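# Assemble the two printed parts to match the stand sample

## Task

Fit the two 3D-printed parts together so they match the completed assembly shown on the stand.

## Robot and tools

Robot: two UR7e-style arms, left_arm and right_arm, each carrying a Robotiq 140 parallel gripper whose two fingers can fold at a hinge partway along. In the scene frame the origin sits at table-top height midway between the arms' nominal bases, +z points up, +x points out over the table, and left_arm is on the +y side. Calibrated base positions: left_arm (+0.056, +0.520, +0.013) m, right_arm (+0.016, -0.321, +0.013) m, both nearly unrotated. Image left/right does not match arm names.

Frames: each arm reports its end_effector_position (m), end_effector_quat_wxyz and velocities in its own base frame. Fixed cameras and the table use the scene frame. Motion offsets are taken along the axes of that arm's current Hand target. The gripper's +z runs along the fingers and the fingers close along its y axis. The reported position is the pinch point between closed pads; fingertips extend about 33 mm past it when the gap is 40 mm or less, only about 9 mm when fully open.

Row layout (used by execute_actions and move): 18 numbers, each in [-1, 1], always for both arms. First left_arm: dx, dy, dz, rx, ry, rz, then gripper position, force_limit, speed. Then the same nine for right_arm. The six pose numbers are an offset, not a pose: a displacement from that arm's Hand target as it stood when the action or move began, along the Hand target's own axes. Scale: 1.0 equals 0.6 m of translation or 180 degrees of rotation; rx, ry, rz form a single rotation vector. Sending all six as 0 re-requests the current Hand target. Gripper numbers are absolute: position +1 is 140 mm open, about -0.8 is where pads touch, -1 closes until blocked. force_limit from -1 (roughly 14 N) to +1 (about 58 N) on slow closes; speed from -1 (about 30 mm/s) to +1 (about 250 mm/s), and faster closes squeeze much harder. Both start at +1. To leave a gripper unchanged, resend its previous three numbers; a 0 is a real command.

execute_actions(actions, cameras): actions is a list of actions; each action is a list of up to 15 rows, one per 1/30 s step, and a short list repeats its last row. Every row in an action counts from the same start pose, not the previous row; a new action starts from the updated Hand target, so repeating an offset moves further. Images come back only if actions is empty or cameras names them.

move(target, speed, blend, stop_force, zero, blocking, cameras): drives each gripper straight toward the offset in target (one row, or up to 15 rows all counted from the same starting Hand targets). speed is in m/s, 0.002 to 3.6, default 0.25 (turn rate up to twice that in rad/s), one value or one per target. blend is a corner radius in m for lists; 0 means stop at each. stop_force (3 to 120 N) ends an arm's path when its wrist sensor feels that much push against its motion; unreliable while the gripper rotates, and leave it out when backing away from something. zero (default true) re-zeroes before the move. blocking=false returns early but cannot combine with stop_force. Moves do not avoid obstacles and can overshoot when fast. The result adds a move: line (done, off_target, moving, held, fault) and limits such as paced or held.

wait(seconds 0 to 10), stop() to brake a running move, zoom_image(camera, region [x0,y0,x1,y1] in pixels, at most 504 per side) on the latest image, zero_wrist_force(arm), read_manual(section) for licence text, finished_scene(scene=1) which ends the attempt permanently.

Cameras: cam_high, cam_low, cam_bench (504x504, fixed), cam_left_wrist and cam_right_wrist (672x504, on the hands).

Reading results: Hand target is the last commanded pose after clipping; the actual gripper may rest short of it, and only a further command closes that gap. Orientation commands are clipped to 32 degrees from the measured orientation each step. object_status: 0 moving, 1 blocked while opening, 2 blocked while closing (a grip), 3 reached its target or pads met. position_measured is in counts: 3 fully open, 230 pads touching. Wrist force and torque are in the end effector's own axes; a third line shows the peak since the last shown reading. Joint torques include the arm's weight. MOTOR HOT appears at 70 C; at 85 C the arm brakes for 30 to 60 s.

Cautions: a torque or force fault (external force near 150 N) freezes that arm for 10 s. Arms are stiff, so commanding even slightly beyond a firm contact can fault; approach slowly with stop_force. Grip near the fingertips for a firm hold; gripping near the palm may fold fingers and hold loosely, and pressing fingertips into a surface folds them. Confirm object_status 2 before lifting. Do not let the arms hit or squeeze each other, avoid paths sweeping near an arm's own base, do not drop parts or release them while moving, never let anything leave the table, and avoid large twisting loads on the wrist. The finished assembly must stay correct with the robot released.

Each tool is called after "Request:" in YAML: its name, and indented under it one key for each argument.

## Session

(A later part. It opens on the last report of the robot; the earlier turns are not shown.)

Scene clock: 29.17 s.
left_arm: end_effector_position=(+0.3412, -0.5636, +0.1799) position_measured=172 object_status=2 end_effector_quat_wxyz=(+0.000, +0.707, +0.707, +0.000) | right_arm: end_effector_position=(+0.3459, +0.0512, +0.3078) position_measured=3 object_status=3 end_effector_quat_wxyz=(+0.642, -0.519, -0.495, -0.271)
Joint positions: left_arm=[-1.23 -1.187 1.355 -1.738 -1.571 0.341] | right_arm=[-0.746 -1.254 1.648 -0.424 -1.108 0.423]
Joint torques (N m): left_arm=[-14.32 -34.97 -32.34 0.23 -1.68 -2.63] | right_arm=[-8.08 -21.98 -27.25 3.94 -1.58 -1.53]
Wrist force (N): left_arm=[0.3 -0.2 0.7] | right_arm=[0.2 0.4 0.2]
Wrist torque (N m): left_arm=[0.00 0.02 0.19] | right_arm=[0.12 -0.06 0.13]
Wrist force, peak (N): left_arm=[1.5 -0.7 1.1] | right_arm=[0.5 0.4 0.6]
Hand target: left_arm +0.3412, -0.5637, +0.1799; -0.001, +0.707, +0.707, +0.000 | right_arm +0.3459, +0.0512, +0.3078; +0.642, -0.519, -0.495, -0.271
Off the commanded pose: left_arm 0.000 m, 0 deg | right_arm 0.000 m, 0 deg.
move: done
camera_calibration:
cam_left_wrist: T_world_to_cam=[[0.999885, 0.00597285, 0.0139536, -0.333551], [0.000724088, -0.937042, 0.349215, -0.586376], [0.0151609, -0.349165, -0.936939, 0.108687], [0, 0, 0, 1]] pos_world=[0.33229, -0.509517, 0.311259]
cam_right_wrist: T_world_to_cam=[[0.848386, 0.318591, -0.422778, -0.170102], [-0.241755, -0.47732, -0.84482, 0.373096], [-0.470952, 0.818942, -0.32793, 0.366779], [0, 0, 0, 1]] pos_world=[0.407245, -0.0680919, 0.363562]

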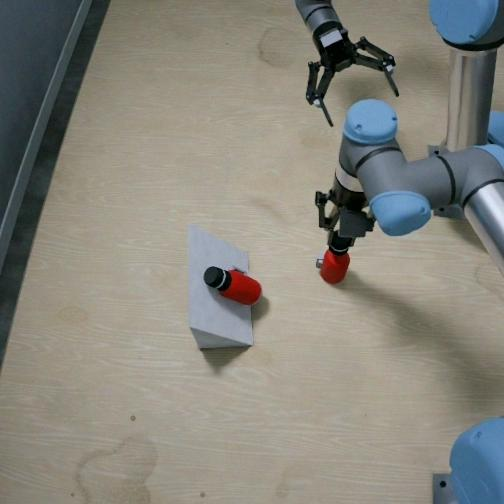

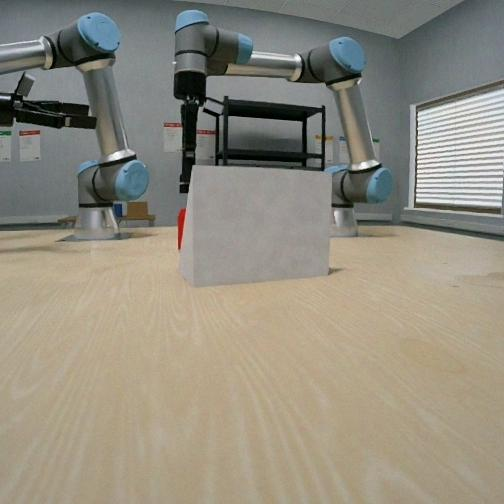

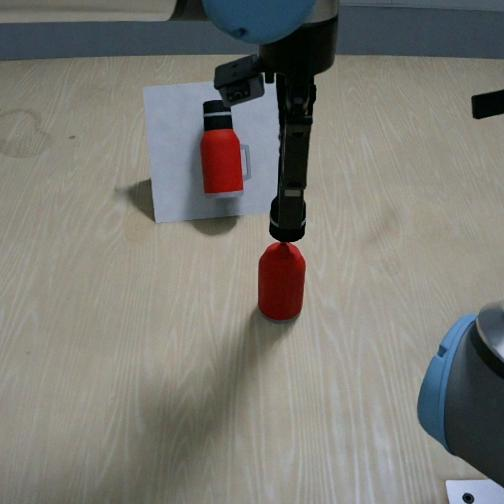

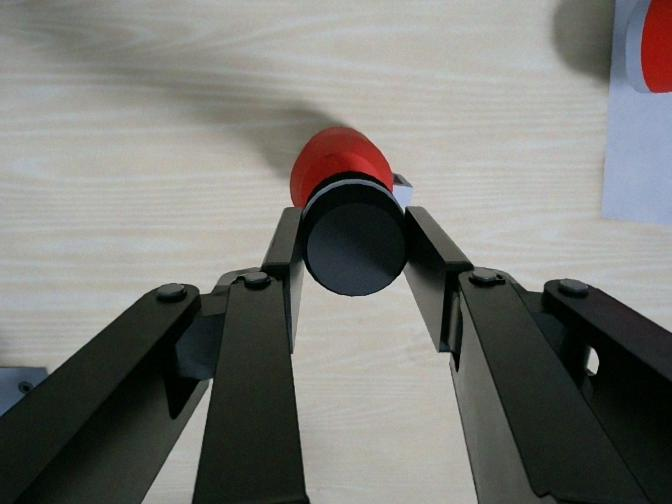

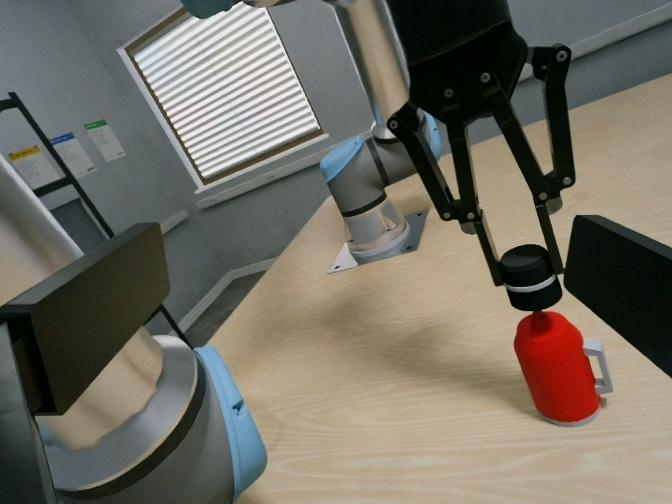

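Request:
move:
  target: [0.0062,-0.0033,0,0,0,0,-1,0.2,-1,0,0,0,0,0,0,1,1,1]
  cameras: ["all"]

Request:
zoom_image:
  camera: "cam_bench"
  region: [250, 200, 320, 270]

Request:
zoom_image:
  camera: "cam_right_wrist"
  region: [490, 235, 610, 355]

Request:
zoom_image:
  camera: "cam_right_wrist"
  region: [490, 300, 620, 430]

Request:
zoom_image:
  camera: "cam_high"
  region: [310, 220, 370, 290]

Request:
zoom_image:
  camera: "cam_left_wrist"
  region: [280, 110, 430, 260]

Scene clock: 39.03 s.
left_arm: end_effector_position=(+0.3393, -0.5601, +0.1799) position_measured=172 object_status=2 end_effector_quat_wxyz=(-0.001, +0.707, +0.707, +0.000) | right_arm: end_effector_position=(+0.3459, +0.0512, +0.3078) position_measured=3 object_status=3 end_effector_quat_wxyz=(+0.642, -0.519, -0.495, -0.271)
Joint positions: left_arm=[-1.231 -1.197 1.368 -1.741 -1.571 0.34] | right_arm=[-0.746 -1.254 1.648 -0.424 -1.108 0.423]
Joint torques (N m): left_arm=[-13.69 -56.82 -16.07 -6.92 -1.4 -2.42] | right_arm=[-7.89 -24.28 -26.87 4.11 -1.63 -1.59]
Wrist force (N): left_arm=[0.3 -0.2 0.6] | right_arm=[0.4 0.3 0.5]
Wrist torque (N m): left_arm=[0.01 0.02 0.19] | right_arm=[0.09 -0.11 0.13]
Wrist force, peak (N): left_arm=[0.1 -0.4 1.1] | right_arm=[0.4 0.5 0.5]
Hand target: left_arm +0.3392, -0.5600, +0.1799; -0.001, +0.707, +0.707, +0.000 | right_arm +0.3459, +0.0512, +0.3078; +0.642, -0.519, -0.495, -0.271
Off the commanded pose: left_arm 0.000 m, 0 deg | right_arm 0.000 m, 0 deg.
move: done
camera_calibration:
cam_left_wrist: T_world_to_cam=[[0.999885, 0.00597149, 0.0139546, -0.331674], [0.000723873, -0.937075, 0.349127, -0.583084], [0.0151614, -0.349077, -0.936972, 0.109993], [0, 0, 0, 1]] pos_world=[0.33039, -0.506017, 0.311259]
cam_right_wrist: T_world_to_cam=[[0.848386, 0.318591, -0.422778, -0.170155], [-0.241755, -0.47732, -0.84482, 0.373073], [-0.470952, 0.818942, -0.32793, 0.366908], [0, 0, 0, 1]] pos_world=[0.407345, -0.0681919, 0.363562]

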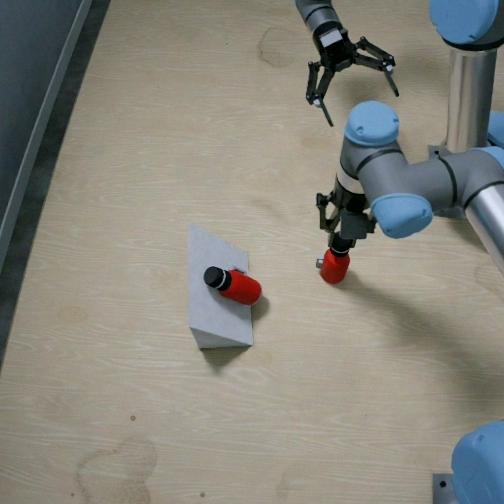

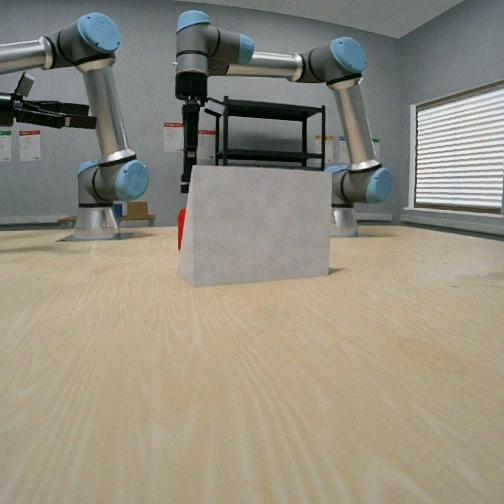

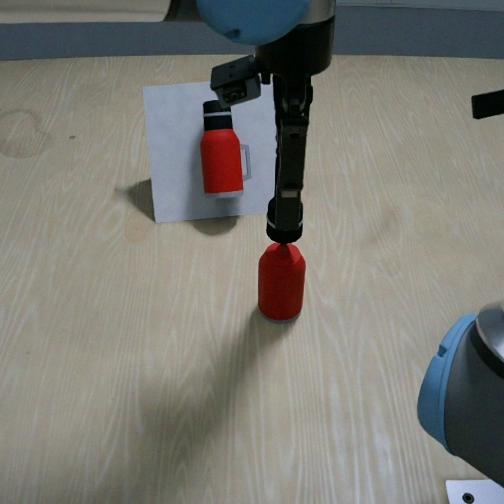

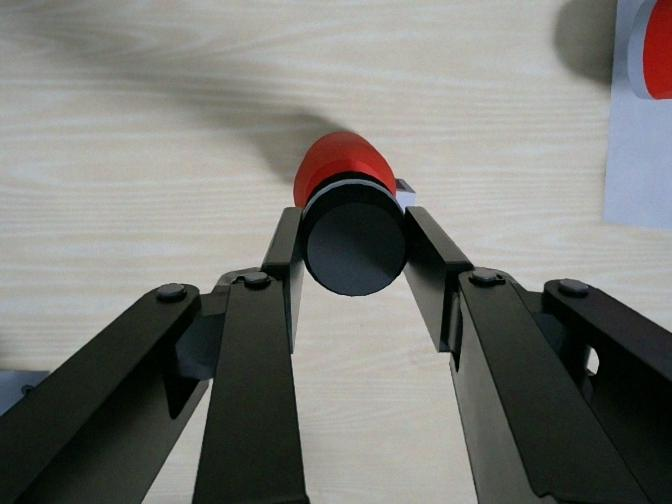

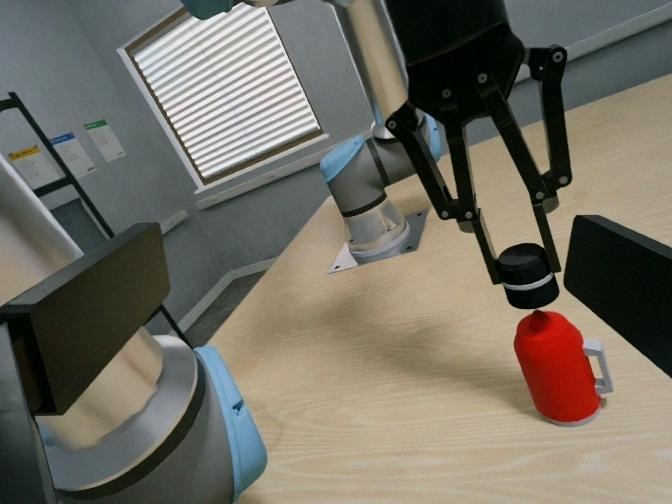

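Scaled by 7.200 from the camera's 504x504 image, which has a finer 720x720 frame.

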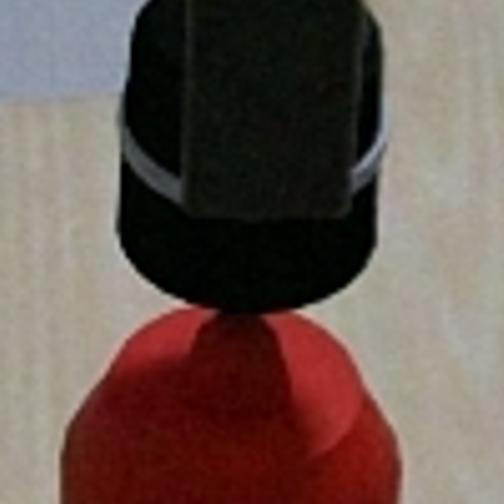

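Scaled by 4.200 from the camera's 672x504 image, which has a finer 960x720 frame.

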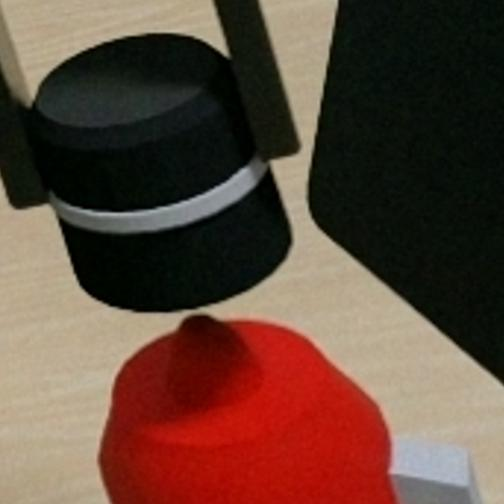

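Scaled by 3.877 from the camera's 672x504 image, which has a finer 960x720 frame.

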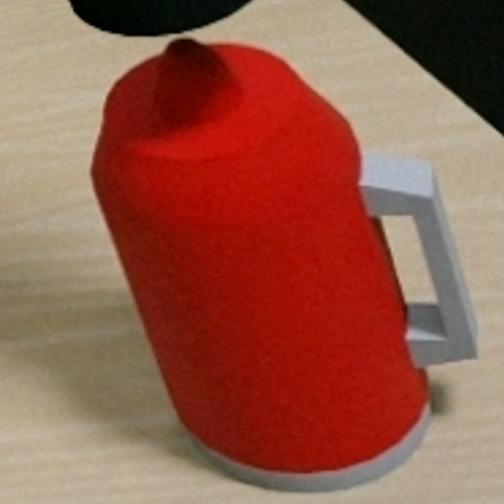

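Scaled by 7.200 from the camera's 504x504 image, which has a finer 720x720 frame.

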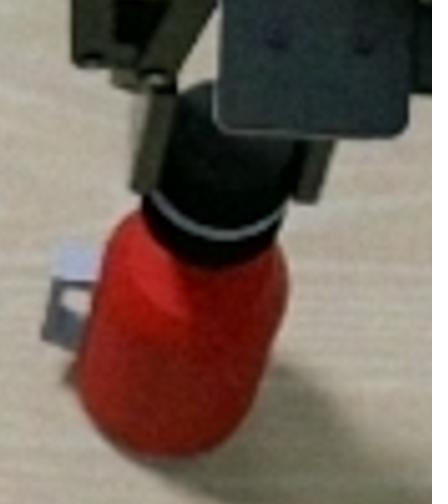

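Scaled by 3.360 from the camera's 672x504 image, which has a finer 960x720 frame.

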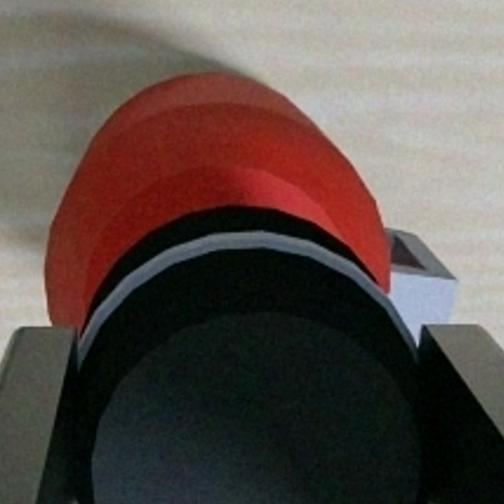

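Request:
move:
  target: [0.0008,0,0.06,0,0,0,-1,0.2,-1,0,0,0,0,0,0,1,1,1]
  speed: 0.02
  stop_force: 7
  cameras: ["cam_bench","cam_right_wrist","cam_left_wrist"]

Request:
zoom_image:
  camera: "cam_bench"
  region: [230, 200, 340, 330]

Request:
zoom_image:
  camera: "cam_right_wrist"
  region: [480, 235, 630, 435]

Scene clock: 43.07 s.
left_arm: end_effector_position=(+0.3392, -0.5595, +0.1442) position_measured=172 object_status=2 end_effector_quat_wxyz=(+0.000, +0.707, +0.707, +0.000) | right_arm: end_effector_position=(+0.3459, +0.0512, +0.3078) position_measured=3 object_status=3 end_effector_quat_wxyz=(+0.642, -0.519, -0.495, -0.271)
Joint positions: left_arm=[-1.231 -1.18 1.438 -1.828 -1.571 0.34] | right_arm=[-0.746 -1.254 1.648 -0.424 -1.108 0.423]
Joint torques (N m): left_arm=[12.23 -30.63 -25.74 -0.48 -0.36 2.24] | right_arm=[-7.08 -22.52 -26.66 4.08 -1.64 -1.65]
Wrist force (N): left_arm=[1.7 -0.7 -7.8] | right_arm=[0.2 0.4 0.5]
Wrist torque (N m): left_arm=[-0.04 -0.03 0.19] | right_arm=[0.11 -0.06 0.13]
Wrist force, peak (N): left_arm=[1.5 -0.7 -8.0] | right_arm=[0.6 0.4 0.5]
Hand target: left_arm +0.3392, -0.5595, +0.1442; +0.000, +0.707, +0.707, +0.000 | right_arm +0.3459, +0.0512, +0.3078; +0.642, -0.519, -0.495, -0.271
Off the commanded pose: left_arm 0.000 m, 0 deg | right_arm 0.000 m, 0 deg.
move: contact (left_arm)
camera_calibration:
cam_left_wrist: T_world_to_cam=[[0.999885, 0.00597424, 0.0139531, -0.331077], [0.000725567, -0.937042, 0.349215, -0.570066], [0.0151609, -0.349165, -0.936939, 0.0767], [0, 0, 0, 1]] pos_world=[0.33029, -0.505417, 0.275559]
cam_right_wrist: T_world_to_cam=[[0.848386, 0.318591, -0.422778, -0.170155], [-0.241755, -0.47732, -0.84482, 0.373073], [-0.470952, 0.818942, -0.32793, 0.366908], [0, 0, 0, 1]] pos_world=[0.407345, -0.0681919, 0.363562]
Images, in order (width x height): cam_bench 504x504, cam_left_wrist 672x504, cam_right_wrist 672x504.

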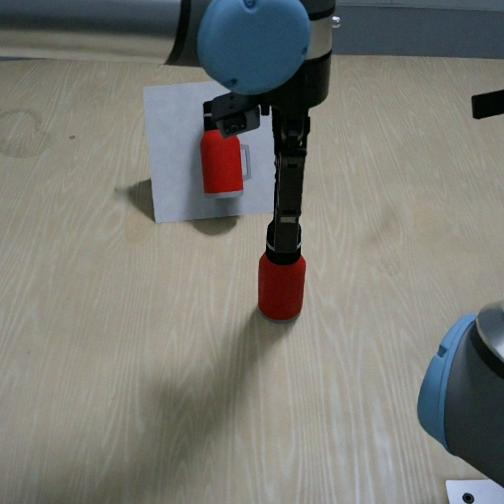

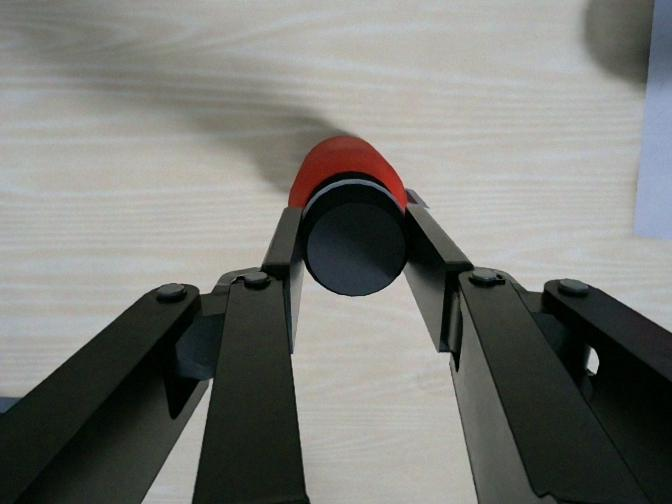

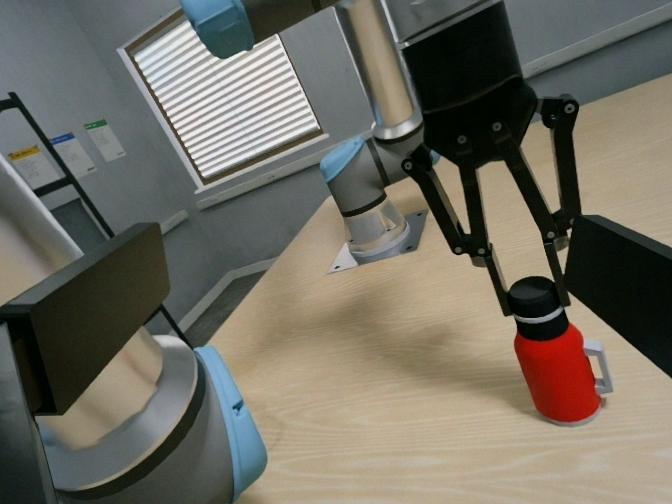

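Scaled by 3.877 from the camera's 504x504 image, which has a finer 720x720 frame.

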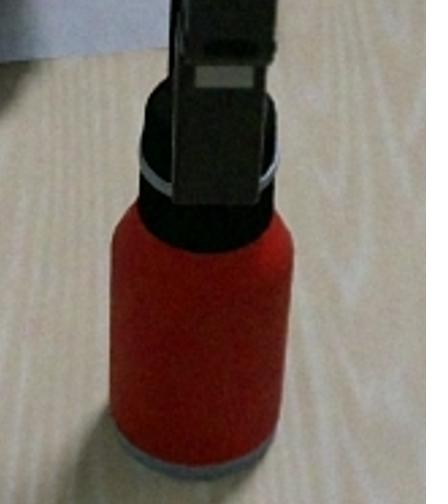

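Scaled by 2.520 from the camera's 672x504 image, which has a finer 960x720 frame.

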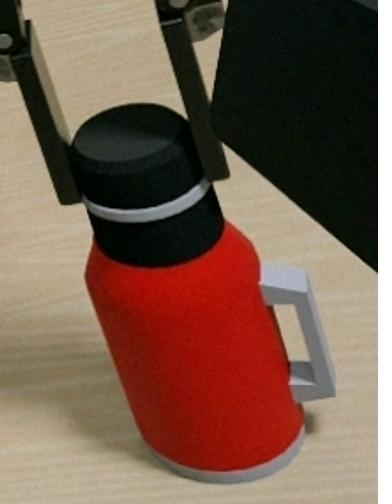

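Request:
move:
  target: [0,0,0.015,0,0,0,-1,0.2,-1,0,0,0,0,0,0,1,1,1]
  speed: 0.01
  stop_force: 20
  cameras: ["cam_bench","cam_right_wrist"]

Request:
zoom_image:
  camera: "cam_bench"
  region: [230, 200, 340, 330]

Request:
zoom_image:
  camera: "cam_right_wrist"
  region: [480, 235, 630, 435]

Scene clock: 44.87 s.
left_arm: end_effector_position=(+0.3392, -0.5596, +0.1437) position_measured=172 object_status=2 end_effector_quat_wxyz=(+0.000, +0.707, +0.707, +0.000) | right_arm: end_effector_position=(+0.3459, +0.0512, +0.3078) position_measured=3 object_status=3 end_effector_quat_wxyz=(+0.642, -0.519, -0.495, -0.271)
Joint positions: left_arm=[-1.231 -1.18 1.439 -1.829 -1.571 0.34] | right_arm=[-0.746 -1.254 1.648 -0.424 -1.108 0.423]
Joint torques (N m): left_arm=[13 -32.07 -22.91 1.48 -0.3 2.29] | right_arm=[-5.81 -21.81 -28.16 3.91 -1.47 -1.35]
Wrist force (N): left_arm=[4.7 -2.0 -27.4] | right_arm=[0.3 0.4 0.4]
Wrist torque (N m): left_arm=[-0.08 0.02 0.18] | right_arm=[0.12 -0.08 0.13]
Wrist force, peak (N): left_arm=[6.0 -2.5 -36.8] | right_arm=[0.6 0.3 0.7]
Hand target: left_arm +0.3392, -0.5596, +0.1438; +0.000, +0.707, +0.707, +0.000 (not the last commanded pose) | right_arm +0.3459, +0.0512, +0.3078; +0.642, -0.519, -0.495, -0.271
Off the commanded pose: left_arm 0.008 m, 0 deg | right_arm 0.000 m, 0 deg.
move: contact (left_arm)
camera_calibration:
cam_right_wrist: T_world_to_cam=[[0.848386, 0.318591, -0.422778, -0.170155], [-0.241755, -0.47732, -0.84482, 0.373073], [-0.470952, 0.818942, -0.32793, 0.366908], [0, 0, 0, 1]] pos_world=[0.407345, -0.0681919, 0.363562]
Images, in order (width x height): cam_bench 504x504, cam_right_wrist 672x504.

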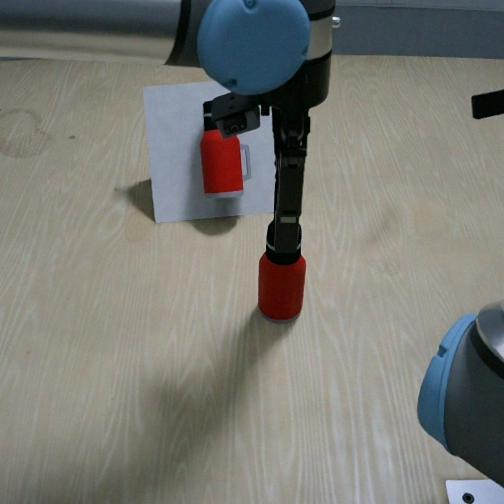

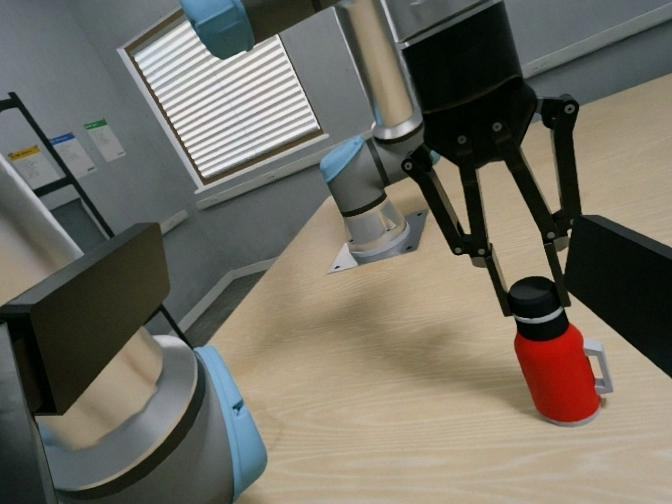

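Scaled by 3.877 from the camera's 504x504 image, which has a finer 720x720 frame.

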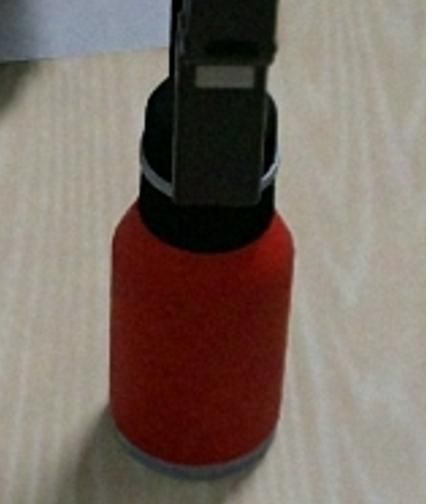

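Scaled by 2.520 from the camera's 672x504 image, which has a finer 960x720 frame.

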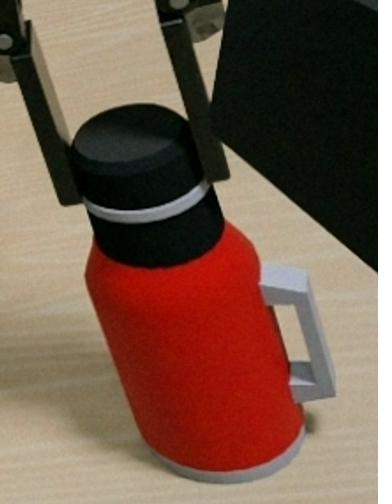

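Request:
move:
  target: [0,0,-0.0008,0,0,0,0.3,0.2,-0.6,0,0,0,0,0,0,1,1,1]

Request:
move:
  target:
    - [0,0,-0.1,0,0,0,0.3,0.2,-0.6,0,0,0,0,0,0,1,1,1]
    - [0.3,0,-0.2,0,0,0,0.3,0.2,-0.6,0,0,0,0,0,0,1,1,1]
  blend: 0.02
  cameras: ["all"]

Request:
zoom_image:
  camera: "cam_bench"
  region: [130, 80, 340, 330]

Request:
zoom_image:
  camera: "cam_right_wrist"
  region: [480, 235, 630, 435]

Scene clock: 46.53 s.
left_arm: end_effector_position=(+0.3392, -0.5596, +0.1442) position_measured=91 object_status=0 end_effector_quat_wxyz=(+0.000, +0.707, +0.707, +0.000) | right_arm: end_effector_position=(+0.3459, +0.0512, +0.3078) position_measured=3 object_status=3 end_effector_quat_wxyz=(+0.642, -0.519, -0.495, -0.271)
Joint positions: left_arm=[-1.231 -1.18 1.438 -1.828 -1.571 0.34] | right_arm=[-0.746 -1.254 1.648 -0.424 -1.108 0.423]
Joint torques (N m): left_arm=[12.58 -56.49 -33.85 0.46 -0.24 2.28] | right_arm=[-5.64 -24.23 -28.5 3.91 -1.58 -1.28]
Wrist force (N): left_arm=[0.3 -0.3 0.1] | right_arm=[0.4 0.6 0.6]
Wrist torque (N m): left_arm=[-0.01 0.01 0.19] | right_arm=[0.16 -0.11 0.14]
Wrist force, peak (N): left_arm=[4.9 -1.8 -27.5] | right_arm=[0.4 0.6 0.6]
Hand target: left_arm +0.3392, -0.5596, +0.1442; +0.000, +0.707, +0.707, +0.000 | right_arm +0.3459, +0.0512, +0.3078; +0.642, -0.519, -0.495, -0.271
Off the commanded pose: left_arm 0.000 m, 0 deg | right_arm 0.000 m, 0 deg.
move: done

Scene clock: 48.30 s.
left_arm: end_effector_position=(+0.3393, -0.3799, +0.2642) position_measured=91 object_status=3 end_effector_quat_wxyz=(+0.000, +0.707, +0.707, +0.000) | right_arm: end_effector_position=(+0.3459, +0.0512, +0.3078) position_measured=3 object_status=3 end_effector_quat_wxyz=(+0.642, -0.519, -0.495, -0.271)
Joint positions: left_arm=[-1.106 -1.57 1.601 -1.601 -1.571 0.465] | right_arm=[-0.746 -1.254 1.648 -0.424 -1.108 0.423]
Joint torques (N m): left_arm=[12.95 -38.74 -15.28 0.22 -1.67 2.59] | right_arm=[-4.9 -23.4 -27.82 4 -1.53 -1.31]
Wrist force (N): left_arm=[0.2 -0.5 0.2] | right_arm=[0.3 0.2 0.4]
Wrist torque (N m): left_arm=[-0.04 0.04 -0.03] | right_arm=[0.07 -0.08 0.13]
Wrist force, peak (N): left_arm=[2.0 -0.5 -0.3] | right_arm=[0.0 0.2 0.8]
Hand target: left_arm +0.3393, -0.3796, +0.2643; +0.000, +0.707, +0.707, +0.000 | right_arm +0.3459, +0.0512, +0.3078; +0.642, -0.519, -0.495, -0.271
Off the commanded pose: left_arm 0.000 m, 0 deg | right_arm 0.000 m, 0 deg.
move: done
camera_calibration:
cam_left_wrist: T_world_to_cam=[[0.999883, 0.00600752, 0.0140468, -0.333951], [0.000722586, -0.937009, 0.349304, -0.443609], [0.0152604, -0.349253, -0.936904, 0.251801], [0, 0, 0, 1]] pos_world=[0.33039, -0.325718, 0.395559]
cam_right_wrist: T_world_to_cam=[[0.848386, 0.318591, -0.422778, -0.170155], [-0.241755, -0.47732, -0.84482, 0.373073], [-0.470952, 0.818942, -0.32793, 0.366908], [0, 0, 0, 1]] pos_world=[0.407345, -0.0681919, 0.363562]

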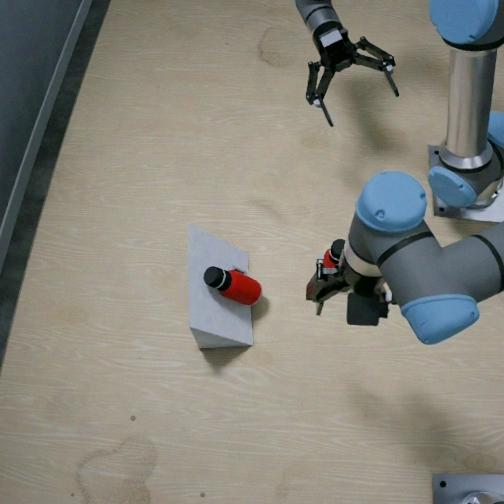

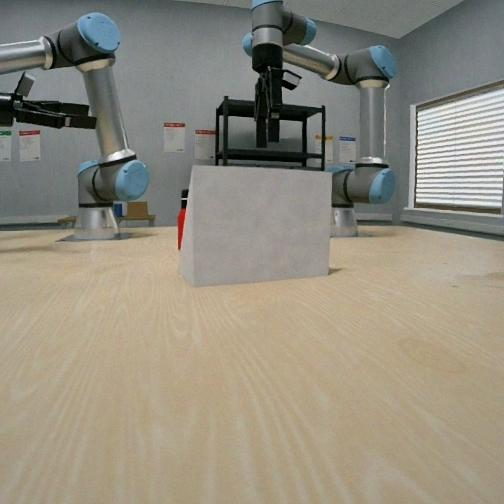

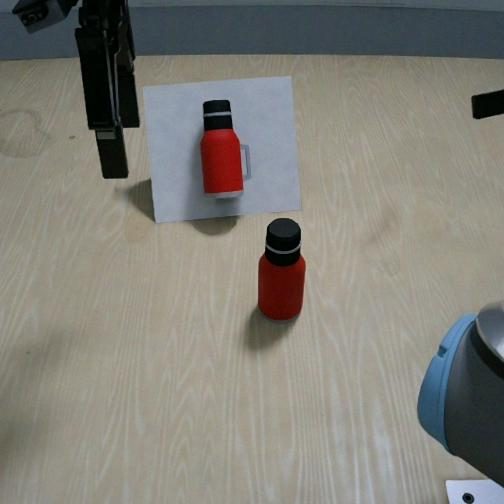

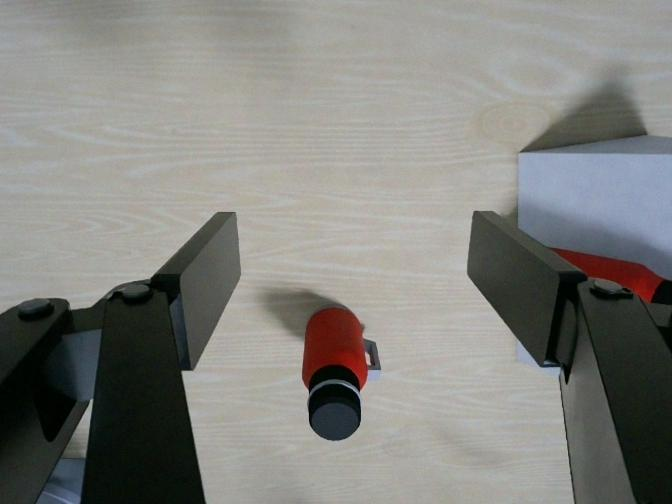

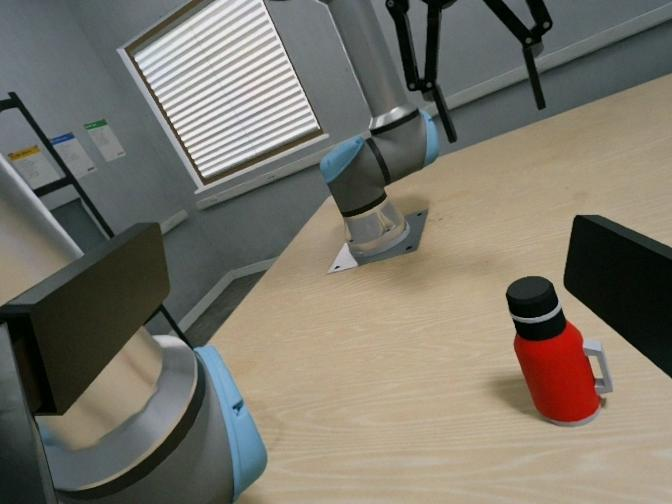

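Scaled by 2.016 from the camera's 504x504 image, which has a finer 720x720 frame.

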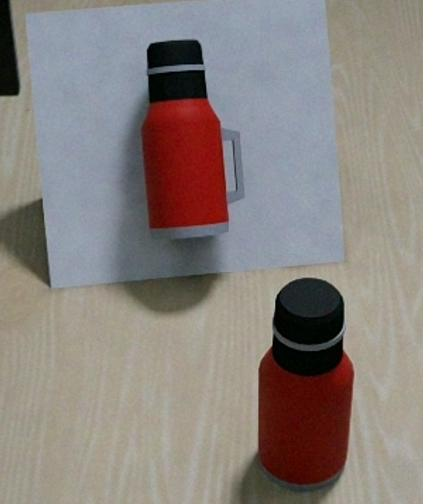

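Scaled by 2.520 from the camera's 672x504 image, which has a finer 960x720 frame.

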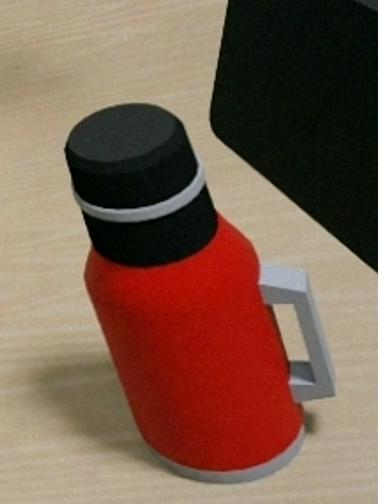

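Request:
finished_scene:

The scene is finished: the task was done.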